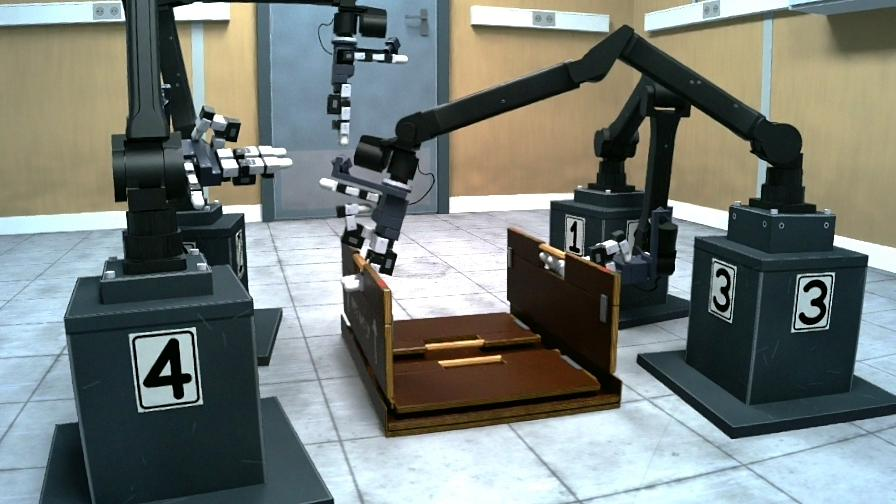

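move --arm2 '{"target": [-0.18, -0.04, 0.45, 0, 0.0297, 0.9996, 0], "speed": 0.3}'

move --arm2 '{"target": [-0.175, -0.055, 0.335, 0, 0.0297, 0.9996, 0], "speed": 0.15}' --cameras '["cam_high", "cam_low"]'

zoom_image --camera "cam_low" --region '[320, 190, 540, 420]'

Scene clock: 737.83 s.
Joint torques (N m): arm1=[0.15 -16.62 0.64 1.74 0.17 -0.05] | arm2=[-2.73 -10.29 9.1 0.4 0.1 -0.3] | arm3=[2.08 -27.99 9.65 2.63 -0.46 0.13] | arm4=[0.09 -13.63 2.5 1.77 -0.09 -0.21]
Heat: arm1: hottest joint2_rad 38 °C; arm2: hottest joint3_rad 43 °C; arm3: hottest joint3_rad 43 °C; arm4: hottest joint2_rad 38 °C.
move: arm2 done
Joint velocities: within noise
arm1, arm3, arm4: as last shown
arm2.joint_positions: joint1_rad=-0.134 joint2_rad=+1.634 joint3_rad=+1.270 joint4_rad=-1.207 joint5_rad=-0.004 joint6_rad=-0.206 hand_index_mcp=+0.754 hand_index_abd=+0.000 hand_index_pip=+0.577 hand_index_dip=+0.696 hand_middle_mcp=+0.754 hand_middle_abd=+0.000 hand_middle_pip=+0.577 hand_middle_dip=+0.696 hand_ring_mcp=+0.754 hand_ring_abd=+0.000 hand_ring_pip=+0.577 hand_ring_dip=+0.696 hand_thumb_cmc=-0.498 hand_thumb_axl=+0.677 hand_thumb_mcp=+0.224 hand_thumb_ipl=+0.168 hand_current_limit=+0.750 hand_speed=-0.600
arm2.joint_status: not commanded
arm2.hand_state: goal,goal,goal,goal,goal,goal,goal,goal,goal,goal,goal,goal,goal,goal,goal,goal
arm2.index_mcp_current_ma: 0
arm2.index_abd_current_ma: 0
arm2.index_pip_current_ma: 0
arm2.index_dip_current_ma: 0
arm2.middle_mcp_current_ma: 0
arm2.middle_abd_current_ma: 0
arm2.middle_pip_current_ma: 0
arm2.middle_dip_current_ma: 0
arm2.ring_mcp_current_ma: 0
arm2.ring_abd_current_ma: 0
arm2.ring_pip_current_ma: 0
arm2.ring_dip_current_ma: 0
arm2.thumb_cmc_current_ma: 0
arm2.thumb_axl_current_ma: 0
arm2.thumb_mcp_current_ma: 0
arm2.thumb_ipl_current_ma: 0
arm2.hand_goal_index_mcp: 0.754
arm2.hand_goal_index_abd: 0.000
arm2.hand_goal_index_pip: 0.576
arm2.hand_goal_index_dip: 0.696
arm2.hand_goal_middle_mcp: 0.754
arm2.hand_goal_middle_abd: 0.000
arm2.hand_goal_middle_pip: 0.576
arm2.hand_goal_middle_dip: 0.696
arm2.hand_goal_ring_mcp: 0.754
arm2.hand_goal_ring_abd: 0.000
arm2.hand_goal_ring_pip: 0.576
arm2.hand_goal_ring_dip: 0.696
arm2.hand_goal_thumb_cmc: -0.500
arm2.hand_goal_thumb_axl: 0.678
arm2.hand_goal_thumb_mcp: 0.226
arm2.hand_goal_thumb_ipl: 0.168
arm2.hand: x=-0.1818 y=-0.0429 z=+0.4552 quat_wxyz=(+0.000, +0.037, +0.999, +0.001) (m; scene frame)
arm2.hand_target: x=-0.1800 y=-0.0402 z=+0.4500 quat_wxyz=(+0.000, +0.030, +1.000, +0.000) (m; scene frame)
arm2.hand_status: done (0.006 m and 0.9 deg from the pose sent, 0.195 m and 2.5 deg at the start)
pictures: none

Scene clock: 739.40 s.
Joint torques (N m): arm1=[0.15 -16.56 0.64 1.74 0.17 -0.05] | arm2=[-3.02 -10.29 6.93 0.46 0.09 -0.25] | arm3=[2.02 -27.93 9.65 2.62 -0.46 0.13] | arm4=[0.09 -13.63 2.5 1.74 -0.11 -0.22]
Heat: arm1: hottest joint2_rad 38 °C; arm2: hottest joint3_rad 43 °C; arm3: hottest joint3_rad 43 °C; arm4: hottest joint2_rad 38 °C.
move: arm2 off_target
Joint velocities: within noise
arm1.joint_positions: joint1_rad=+1.202 joint2_rad=+2.622 joint3_rad=+0.887 joint4_rad=+1.557 joint5_rad=+1.424 joint6_rad=+0.157 hand_index_mcp=+0.795 hand_index_abd=+0.033 hand_index_pip=+0.606 hand_index_dip=+0.002 hand_middle_mcp=+0.798 hand_middle_abd=-0.001 hand_middle_pip=+0.594 hand_middle_dip=-0.036 hand_ring_mcp=-0.358 hand_ring_abd=+0.001 hand_ring_pip=-0.620 hand_ring_dip=-0.488 hand_thumb_cmc=+0.722 hand_thumb_axl=+0.677 hand_thumb_mcp=+0.226 hand_thumb_ipl=+0.168 hand_current_limit=+0.750 hand_speed=-0.600
arm1.joint_status: not commanded
arm1.hand_state: blocked,blocked,blocked,blocked,blocked,goal,goal,goal,goal,goal,goal,goal,goal,goal,goal,goal
arm1.index_mcp_current_ma: 34
arm1.index_abd_current_ma: 16
arm1.index_pip_current_ma: 16
arm1.index_dip_current_ma: 48
arm1.middle_mcp_current_ma: 38
arm1.middle_abd_current_ma: 0
arm1.middle_pip_current_ma: 6
arm1.middle_dip_current_ma: 4
arm1.ring_mcp_current_ma: 0
arm1.ring_abd_current_ma: 0
arm1.ring_pip_current_ma: 0
arm1.ring_dip_current_ma: 0
arm1.thumb_cmc_current_ma: 1
arm1.thumb_axl_current_ma: 0
arm1.thumb_mcp_current_ma: 0
arm1.thumb_ipl_current_ma: 0
arm1.hand_goal_index_mcp: 0.754
arm1.hand_goal_index_abd: 0.000
arm1.hand_goal_index_pip: 0.576
arm1.hand_goal_index_dip: -0.050
arm1.hand_goal_middle_mcp: 0.754
arm1.hand_goal_middle_abd: 0.000
arm1.hand_goal_middle_pip: 0.576
arm1.hand_goal_middle_dip: -0.050
arm1.hand_goal_ring_mcp: -0.360
arm1.hand_goal_ring_abd: 0.000
arm1.hand_goal_ring_pip: -0.620
arm1.hand_goal_ring_dip: -0.490
arm1.hand_goal_thumb_cmc: 0.714
arm1.hand_goal_thumb_axl: 0.678
arm1.hand_goal_thumb_mcp: 0.226
arm1.hand_goal_thumb_ipl: 0.168
arm1.hand: x=+0.0192 y=+0.3106 z=+0.2908 quat_wxyz=(+0.697, +0.716, -0.016, -0.026) (m; scene frame)
arm1.hand_target: x=+0.0180 y=+0.3081 z=+0.2880 quat_wxyz=(+0.698, +0.716, -0.023, -0.022) (m; scene frame)
arm1.hand_status: not commanded
arm2.joint_positions: joint1_rad=-0.148 joint2_rad=+1.753 joint3_rad=+1.101 joint4_rad=-0.903 joint5_rad=-0.004 joint6_rad=-0.225 hand_index_mcp=+0.754 hand_index_abd=+0.000 hand_index_pip=+0.577 hand_index_dip=+0.696 hand_middle_mcp=+0.754 hand_middle_abd=+0.000 hand_middle_pip=+0.577 hand_middle_dip=+0.696 hand_ring_mcp=+0.754 hand_ring_abd=+0.000 hand_ring_pip=+0.577 hand_ring_dip=+0.696 hand_thumb_cmc=-0.498 hand_thumb_axl=+0.677 hand_thumb_mcp=+0.224 hand_thumb_ipl=+0.168 hand_current_limit=+0.750 hand_speed=-0.600
arm2.joint_status: not commanded
arm2.hand_state: goal,goal,goal,goal,goal,goal,goal,goal,goal,goal,goal,goal,goal,goal,goal,goal
arm2.index_mcp_current_ma: 0
arm2.index_abd_current_ma: 0
arm2.index_pip_current_ma: 0
arm2.index_dip_current_ma: 0
arm2.middle_mcp_current_ma: 0
arm2.middle_abd_current_ma: 0
arm2.middle_pip_current_ma: 0
arm2.middle_dip_current_ma: 0
arm2.ring_mcp_current_ma: 0
arm2.ring_abd_current_ma: 0
arm2.ring_pip_current_ma: 0
arm2.ring_dip_current_ma: 0
arm2.thumb_cmc_current_ma: 0
arm2.thumb_axl_current_ma: 0
arm2.thumb_mcp_current_ma: 0
arm2.thumb_ipl_current_ma: 0
arm2.hand_goal_index_mcp: 0.754
arm2.hand_goal_index_abd: 0.000
arm2.hand_goal_index_pip: 0.576
arm2.hand_goal_index_dip: 0.696
arm2.hand_goal_middle_mcp: 0.754
arm2.hand_goal_middle_abd: 0.000
arm2.hand_goal_middle_pip: 0.576
arm2.hand_goal_middle_dip: 0.696
arm2.hand_goal_ring_mcp: 0.754
arm2.hand_goal_ring_abd: 0.000
arm2.hand_goal_ring_pip: 0.576
arm2.hand_goal_ring_dip: 0.696
arm2.hand_goal_thumb_cmc: -0.500
arm2.hand_goal_thumb_axl: 0.678
arm2.hand_goal_thumb_mcp: 0.226
arm2.hand_goal_thumb_ipl: 0.168
arm2.hand: x=-0.1772 y=-0.0497 z=+0.3473 quat_wxyz=(+0.002, +0.034, +0.999, +0.009) (m; scene frame)
arm2.hand_target: x=-0.1752 y=-0.0552 z=+0.3352 quat_wxyz=(+0.000, +0.030, +1.000, +0.000) (m; scene frame)
arm2.hand_status: off_target (0.014 m and 1.2 deg from the pose sent, 0.121 m and 0.8 deg at the start)
arm3, arm4: as last shown
pictures: cam_high, cam_low

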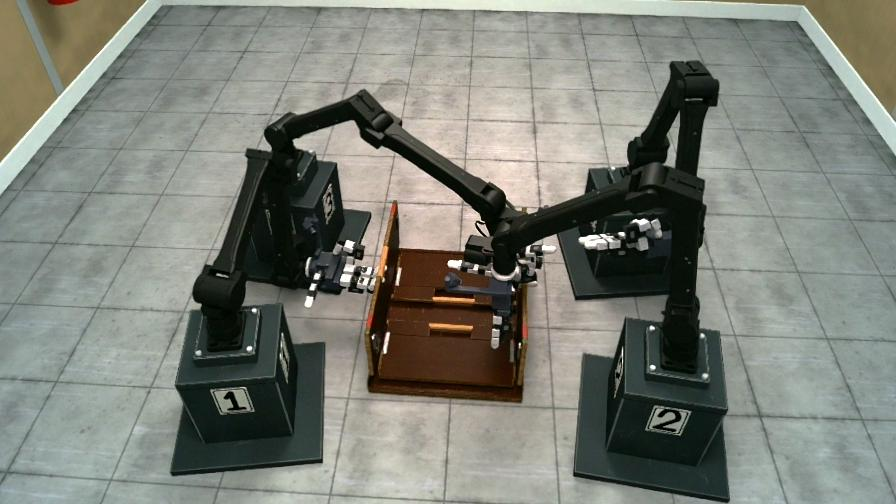

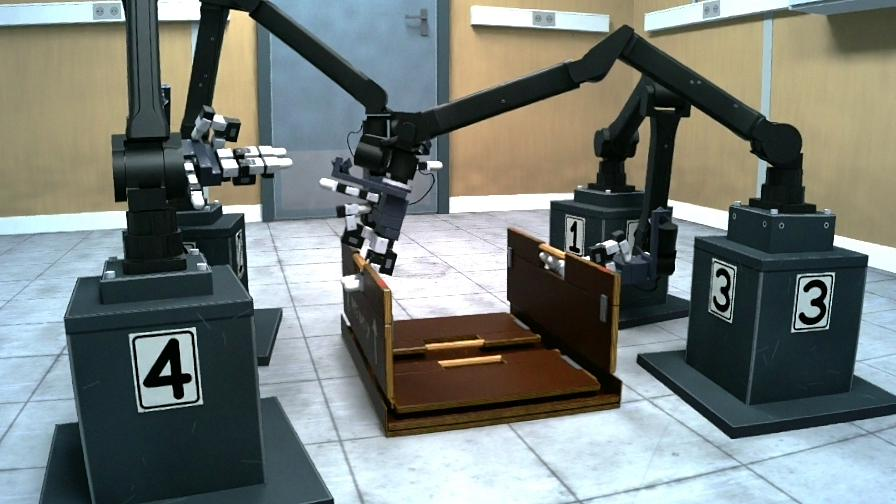

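Scaled by 2.191.

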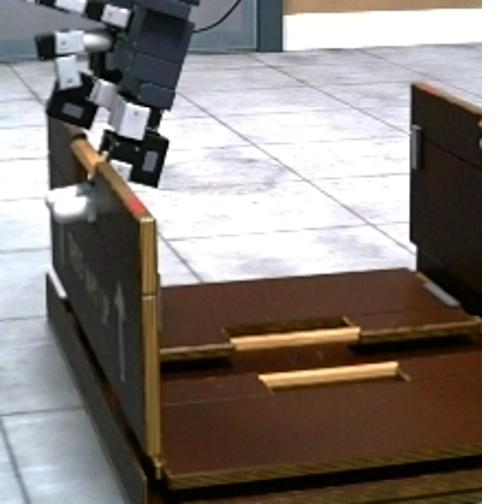

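move --arm2 '{"target": [-0.170, -0.095, 0.315, 0, 0.0297, 0.9996, 0], "speed": 0.1}'

move --arm2 '{"target": [-0.170, -0.112, 0.315, 0, 0.0297, 0.9996, 0], "speed": 0.08}' --cameras '["cam_high", "arm2_cam_wrist"]'

zoom_image --camera "cam_high" --region '[430, 200, 570, 400]'

Scene clock: 746.77 s.
Joint torques (N m): arm1=[0.09 -16.56 0.65 1.74 0.18 -0.05] | arm2=[-3.14 -11.4 5.96 0.38 0.11 -0.26] | arm3=[2.14 -27.99 9.68 2.62 -0.46 0.13] | arm4=[0.21 -13.74 2.51 1.76 -0.1 -0.22]
Heat: arm1: hottest joint2_rad 38 °C; arm2: hottest joint3_rad 42 °C; arm3: hottest joint3_rad 43 °C; arm4: hottest joint2_rad 38 °C.
move: arm2 done
Joint velocities: within noise
arm1, arm3, arm4: as last shown
arm2.joint_positions: joint1_rad=-0.187 joint2_rad=+1.743 joint3_rad=+0.979 joint4_rad=-0.813 joint5_rad=-0.004 joint6_rad=-0.265 hand_index_mcp=+0.746 hand_index_abd=+0.000 hand_index_pip=+0.573 hand_index_dip=+0.696 hand_middle_mcp=+0.754 hand_middle_abd=+0.000 hand_middle_pip=+0.577 hand_middle_dip=+0.696 hand_ring_mcp=+0.754 hand_ring_abd=+0.000 hand_ring_pip=+0.577 hand_ring_dip=+0.696 hand_thumb_cmc=-0.498 hand_thumb_axl=+0.677 hand_thumb_mcp=+0.224 hand_thumb_ipl=+0.168 hand_current_limit=+0.750 hand_speed=-0.600
arm2.joint_status: not commanded
arm2.hand_state: goal,goal,goal,goal,goal,goal,goal,goal,goal,goal,goal,goal,goal,goal,goal,goal
arm2.index_mcp_current_ma: -3
arm2.index_abd_current_ma: 0
arm2.index_pip_current_ma: 0
arm2.index_dip_current_ma: 0
arm2.middle_mcp_current_ma: 0
arm2.middle_abd_current_ma: 0
arm2.middle_pip_current_ma: 0
arm2.middle_dip_current_ma: 0
arm2.ring_mcp_current_ma: 0
arm2.ring_abd_current_ma: 0
arm2.ring_pip_current_ma: 0
arm2.ring_dip_current_ma: 0
arm2.thumb_cmc_current_ma: 0
arm2.thumb_axl_current_ma: 0
arm2.thumb_mcp_current_ma: 0
arm2.thumb_ipl_current_ma: 0
arm2.hand_goal_index_mcp: 0.754
arm2.hand_goal_index_abd: 0.000
arm2.hand_goal_index_pip: 0.576
arm2.hand_goal_index_dip: 0.696
arm2.hand_goal_middle_mcp: 0.754
arm2.hand_goal_middle_abd: 0.000
arm2.hand_goal_middle_pip: 0.576
arm2.hand_goal_middle_dip: 0.696
arm2.hand_goal_ring_mcp: 0.754
arm2.hand_goal_ring_abd: 0.000
arm2.hand_goal_ring_pip: 0.576
arm2.hand_goal_ring_dip: 0.696
arm2.hand_goal_thumb_cmc: -0.500
arm2.hand_goal_thumb_axl: 0.678
arm2.hand_goal_thumb_mcp: 0.226
arm2.hand_goal_thumb_ipl: 0.168
arm2.hand: x=-0.1720 y=-0.0904 z=+0.3142 quat_wxyz=(-0.001, +0.034, +0.999, -0.002) (m; scene frame)
arm2.hand_target: x=-0.1700 y=-0.0949 z=+0.3150 quat_wxyz=(+0.000, +0.030, +1.000, +0.000) (m; scene frame)
arm2.hand_status: done (0.005 m and 0.6 deg from the pose sent, 0.056 m and 1.2 deg at the start)
pictures: none

Scene clock: 747.77 s.
Joint torques (N m): arm1=[0.09 -16.5 0.64 1.73 0.17 -0.05] | arm2=[-3.84 -11.16 5.37 -0.2 0.16 -0.15] | arm3=[2.08 -27.99 9.68 2.63 -0.45 0.13] | arm4=[0.15 -13.63 2.5 1.76 -0.09 -0.22]
Heat: arm1: hottest joint2_rad 38 °C; arm2: hottest joint3_rad 42 °C; arm3: hottest joint3_rad 43 °C; arm4: hottest joint2_rad 38 °C.
move: arm2 off_target
Joint velocities: within noise
arm1, arm3, arm4: as last shown
arm2.joint_positions: joint1_rad=-0.193 joint2_rad=+1.710 joint3_rad=+0.940 joint4_rad=-0.784 joint5_rad=-0.006 joint6_rad=-0.287 hand_index_mcp=+0.732 hand_index_abd=-0.001 hand_index_pip=+0.570 hand_index_dip=+0.696 hand_middle_mcp=+0.743 hand_middle_abd=+0.000 hand_middle_pip=+0.573 hand_middle_dip=+0.696 hand_ring_mcp=+0.754 hand_ring_abd=+0.000 hand_ring_pip=+0.577 hand_ring_dip=+0.696 hand_thumb_cmc=-0.498 hand_thumb_axl=+0.677 hand_thumb_mcp=+0.224 hand_thumb_ipl=+0.168 hand_current_limit=+0.750 hand_speed=-0.600
arm2.joint_status: not commanded
arm2.hand_state: blocked,goal,goal,goal,goal,goal,goal,goal,goal,goal,goal,goal,goal,goal,goal,goal
arm2.index_mcp_current_ma: -16
arm2.index_abd_current_ma: 0
arm2.index_pip_current_ma: -1
arm2.index_dip_current_ma: 0
arm2.middle_mcp_current_ma: -4
arm2.middle_abd_current_ma: 0
arm2.middle_pip_current_ma: 0
arm2.middle_dip_current_ma: 0
arm2.ring_mcp_current_ma: 0
arm2.ring_abd_current_ma: 0
arm2.ring_pip_current_ma: 0
arm2.ring_dip_current_ma: 0
arm2.thumb_cmc_current_ma: 0
arm2.thumb_axl_current_ma: 0
arm2.thumb_mcp_current_ma: 0
arm2.thumb_ipl_current_ma: 0
arm2.hand_goal_index_mcp: 0.754
arm2.hand_goal_index_abd: 0.000
arm2.hand_goal_index_pip: 0.576
arm2.hand_goal_index_dip: 0.696
arm2.hand_goal_middle_mcp: 0.754
arm2.hand_goal_middle_abd: 0.000
arm2.hand_goal_middle_pip: 0.576
arm2.hand_goal_middle_dip: 0.696
arm2.hand_goal_ring_mcp: 0.754
arm2.hand_goal_ring_abd: 0.000
arm2.hand_goal_ring_pip: 0.576
arm2.hand_goal_ring_dip: 0.696
arm2.hand_goal_thumb_cmc: -0.500
arm2.hand_goal_thumb_axl: 0.678
arm2.hand_goal_thumb_mcp: 0.226
arm2.hand_goal_thumb_ipl: 0.168
arm2.hand: x=-0.1739 y=-0.0979 z=+0.3187 quat_wxyz=(+0.001, +0.026, +1.000, +0.009) (m; scene frame)
arm2.hand_target: x=-0.1702 y=-0.1117 z=+0.3149 quat_wxyz=(+0.000, +0.030, +1.000, +0.000) (m; scene frame)
arm2.hand_status: off_target (0.015 m and 1.2 deg from the pose sent, 0.022 m and 0.6 deg at the start)
pictures: arm2_cam_wrist, cam_high

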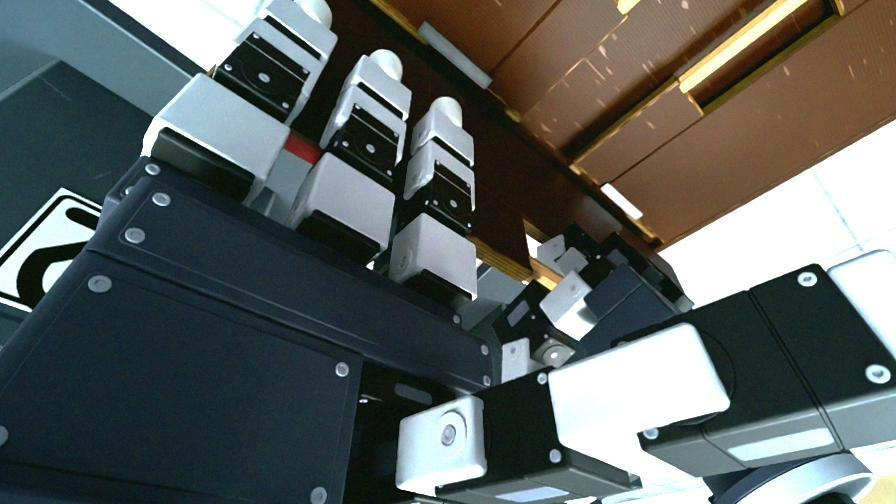

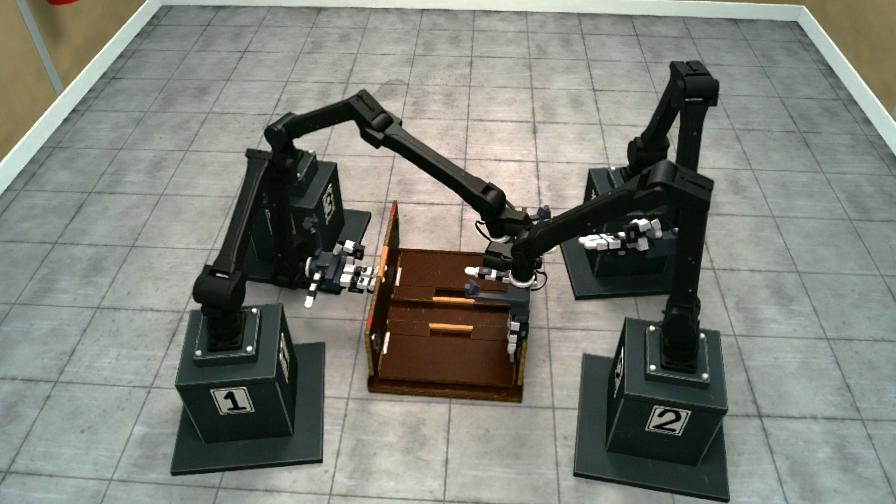

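Scaled by 2.520.

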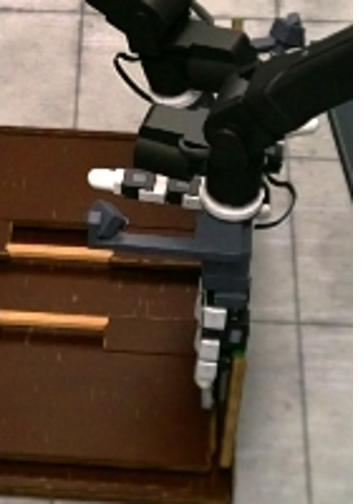

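move --arm3 '{"target": [-0.036, -0.200, 0.362, 0.2164, 0.9759, -0.029, -0.0064], "speed": 0.1}' --cameras '["cam_high", "cam_low"]'

zoom_image --camera "cam_low" --region '[320, 190, 540, 420]'

Scene clock: 754.07 s.
Joint torques (N m): arm1=[0.09 -16.5 0.64 1.74 0.17 -0.05] | arm2=[-3.78 -11.11 5.34 -0.18 0.17 -0.16] | arm3=[1.2 -26.75 8.44 1.66 -0.4 -0.16] | arm4=[0.15 -13.57 2.52 1.78 -0.1 -0.21]
Heat: arm1: hottest joint2_rad 38 °C; arm2: hottest joint3_rad 41 °C; arm3: hottest joint2_rad 43 °C; arm4: hottest joint2_rad 38 °C.
move: arm3 off_target
Joint velocities: within noise
arm1, arm2, arm4: as last shown
arm2.joint_positions: joint1_rad=-0.193 joint2_rad=+1.710 joint3_rad=+0.939 joint4_rad=-0.784 joint5_rad=-0.006 joint6_rad=-0.287 hand_index_mcp=+0.732 hand_index_abd=-0.001 hand_index_pip=+0.570 hand_index_dip=+0.696 hand_middle_mcp=+0.743 hand_middle_abd=+0.000 hand_middle_pip=+0.573 hand_middle_dip=+0.696 hand_ring_mcp=+0.754 hand_ring_abd=+0.000 hand_ring_pip=+0.577 hand_ring_dip=+0.696 hand_thumb_cmc=-0.498 hand_thumb_axl=+0.677 hand_thumb_mcp=+0.224 hand_thumb_ipl=+0.168 hand_current_limit=+0.750 hand_speed=-0.600
arm2.hand: x=-0.1739 y=-0.0981 z=+0.3186 quat_wxyz=(+0.001, +0.026, +1.000, +0.009) (m; scene frame)
arm2.hand_target: x=-0.1703 y=-0.1119 z=+0.3148 quat_wxyz=(+0.000, +0.030, +1.000, +0.000) (m; scene frame)
arm3.joint_positions: joint1_rad=-0.378 joint2_rad=+2.405 joint3_rad=+1.902 joint4_rad=-0.730 joint5_rad=-0.177 joint6_rad=-0.399 hand_index_mcp=-0.532 hand_index_abd=-0.003 hand_index_pip=-0.299 hand_index_dip=-0.699 hand_middle_mcp=+0.754 hand_middle_abd=+0.002 hand_middle_pip=+0.574 hand_middle_dip=-0.203 hand_ring_mcp=+0.754 hand_ring_abd=+0.003 hand_ring_pip=+0.574 hand_ring_dip=-0.203 hand_thumb_cmc=-0.501 hand_thumb_axl=+0.677 hand_thumb_mcp=+0.223 hand_thumb_ipl=+0.168 hand_current_limit=+0.750 hand_speed=-0.600
arm3.joint_status: not commanded
arm3.hand_state: goal,goal,goal,goal,goal,goal,goal,goal,goal,goal,goal,goal,goal,goal,goal,goal
arm3.index_mcp_current_ma: 11
arm3.index_abd_current_ma: 0
arm3.index_pip_current_ma: 0
arm3.index_dip_current_ma: 0
arm3.middle_mcp_current_ma: 0
arm3.middle_abd_current_ma: 0
arm3.middle_pip_current_ma: 0
arm3.middle_dip_current_ma: 0
arm3.ring_mcp_current_ma: 0
arm3.ring_abd_current_ma: 0
arm3.ring_pip_current_ma: 0
arm3.ring_dip_current_ma: 0
arm3.thumb_cmc_current_ma: 0
arm3.thumb_axl_current_ma: 0
arm3.thumb_mcp_current_ma: -1
arm3.thumb_ipl_current_ma: 0
arm3.hand_goal_index_mcp: -0.550
arm3.hand_goal_index_abd: 0.000
arm3.hand_goal_index_pip: -0.300
arm3.hand_goal_index_dip: -0.700
arm3.hand_goal_middle_mcp: 0.754
arm3.hand_goal_middle_abd: 0.000
arm3.hand_goal_middle_pip: 0.576
arm3.hand_goal_middle_dip: -0.200
arm3.hand_goal_ring_mcp: 0.754
arm3.hand_goal_ring_abd: 0.000
arm3.hand_goal_ring_pip: 0.576
arm3.hand_goal_ring_dip: -0.200
arm3.hand_goal_thumb_cmc: -0.500
arm3.hand_goal_thumb_axl: 0.678
arm3.hand_goal_thumb_mcp: 0.226
arm3.hand_goal_thumb_ipl: 0.168
arm3.on_its_own: hand_middle_dip moved +0.023 to your old target -0.200; hand_ring_mcp moved -0.022 to your old target +0.754; hand_ring_dip moved +0.031 to your old target -0.200
arm3.hand: x=-0.0268 y=-0.1949 z=+0.3302 quat_wxyz=(+0.194, +0.980, -0.035, +0.006) (m; scene frame)
arm3.hand_target: x=-0.0360 y=-0.1997 z=+0.3618 quat_wxyz=(+0.216, +0.976, -0.029, -0.007) (m; scene frame)
arm3.hand_status: off_target (0.034 m and 3.1 deg from the pose sent, 0.062 m and 4.1 deg at the start)
pictures: cam_high, cam_low

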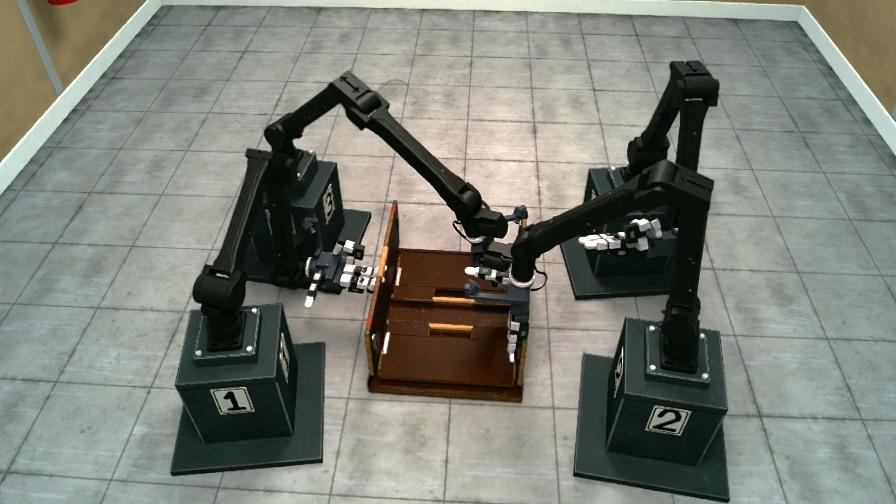

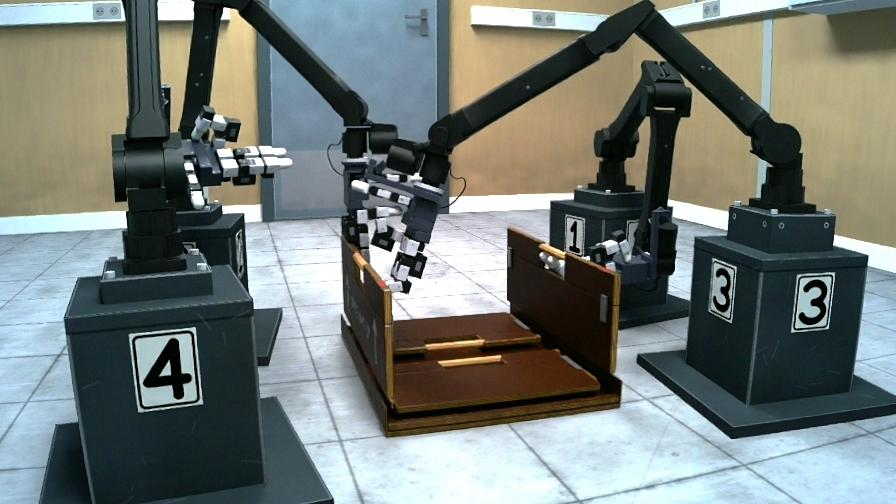

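Scaled by 2.191.

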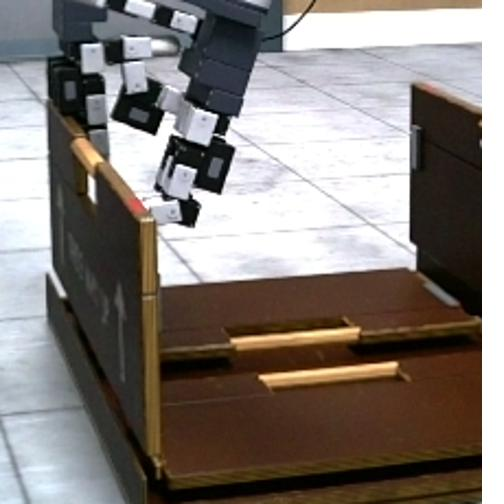

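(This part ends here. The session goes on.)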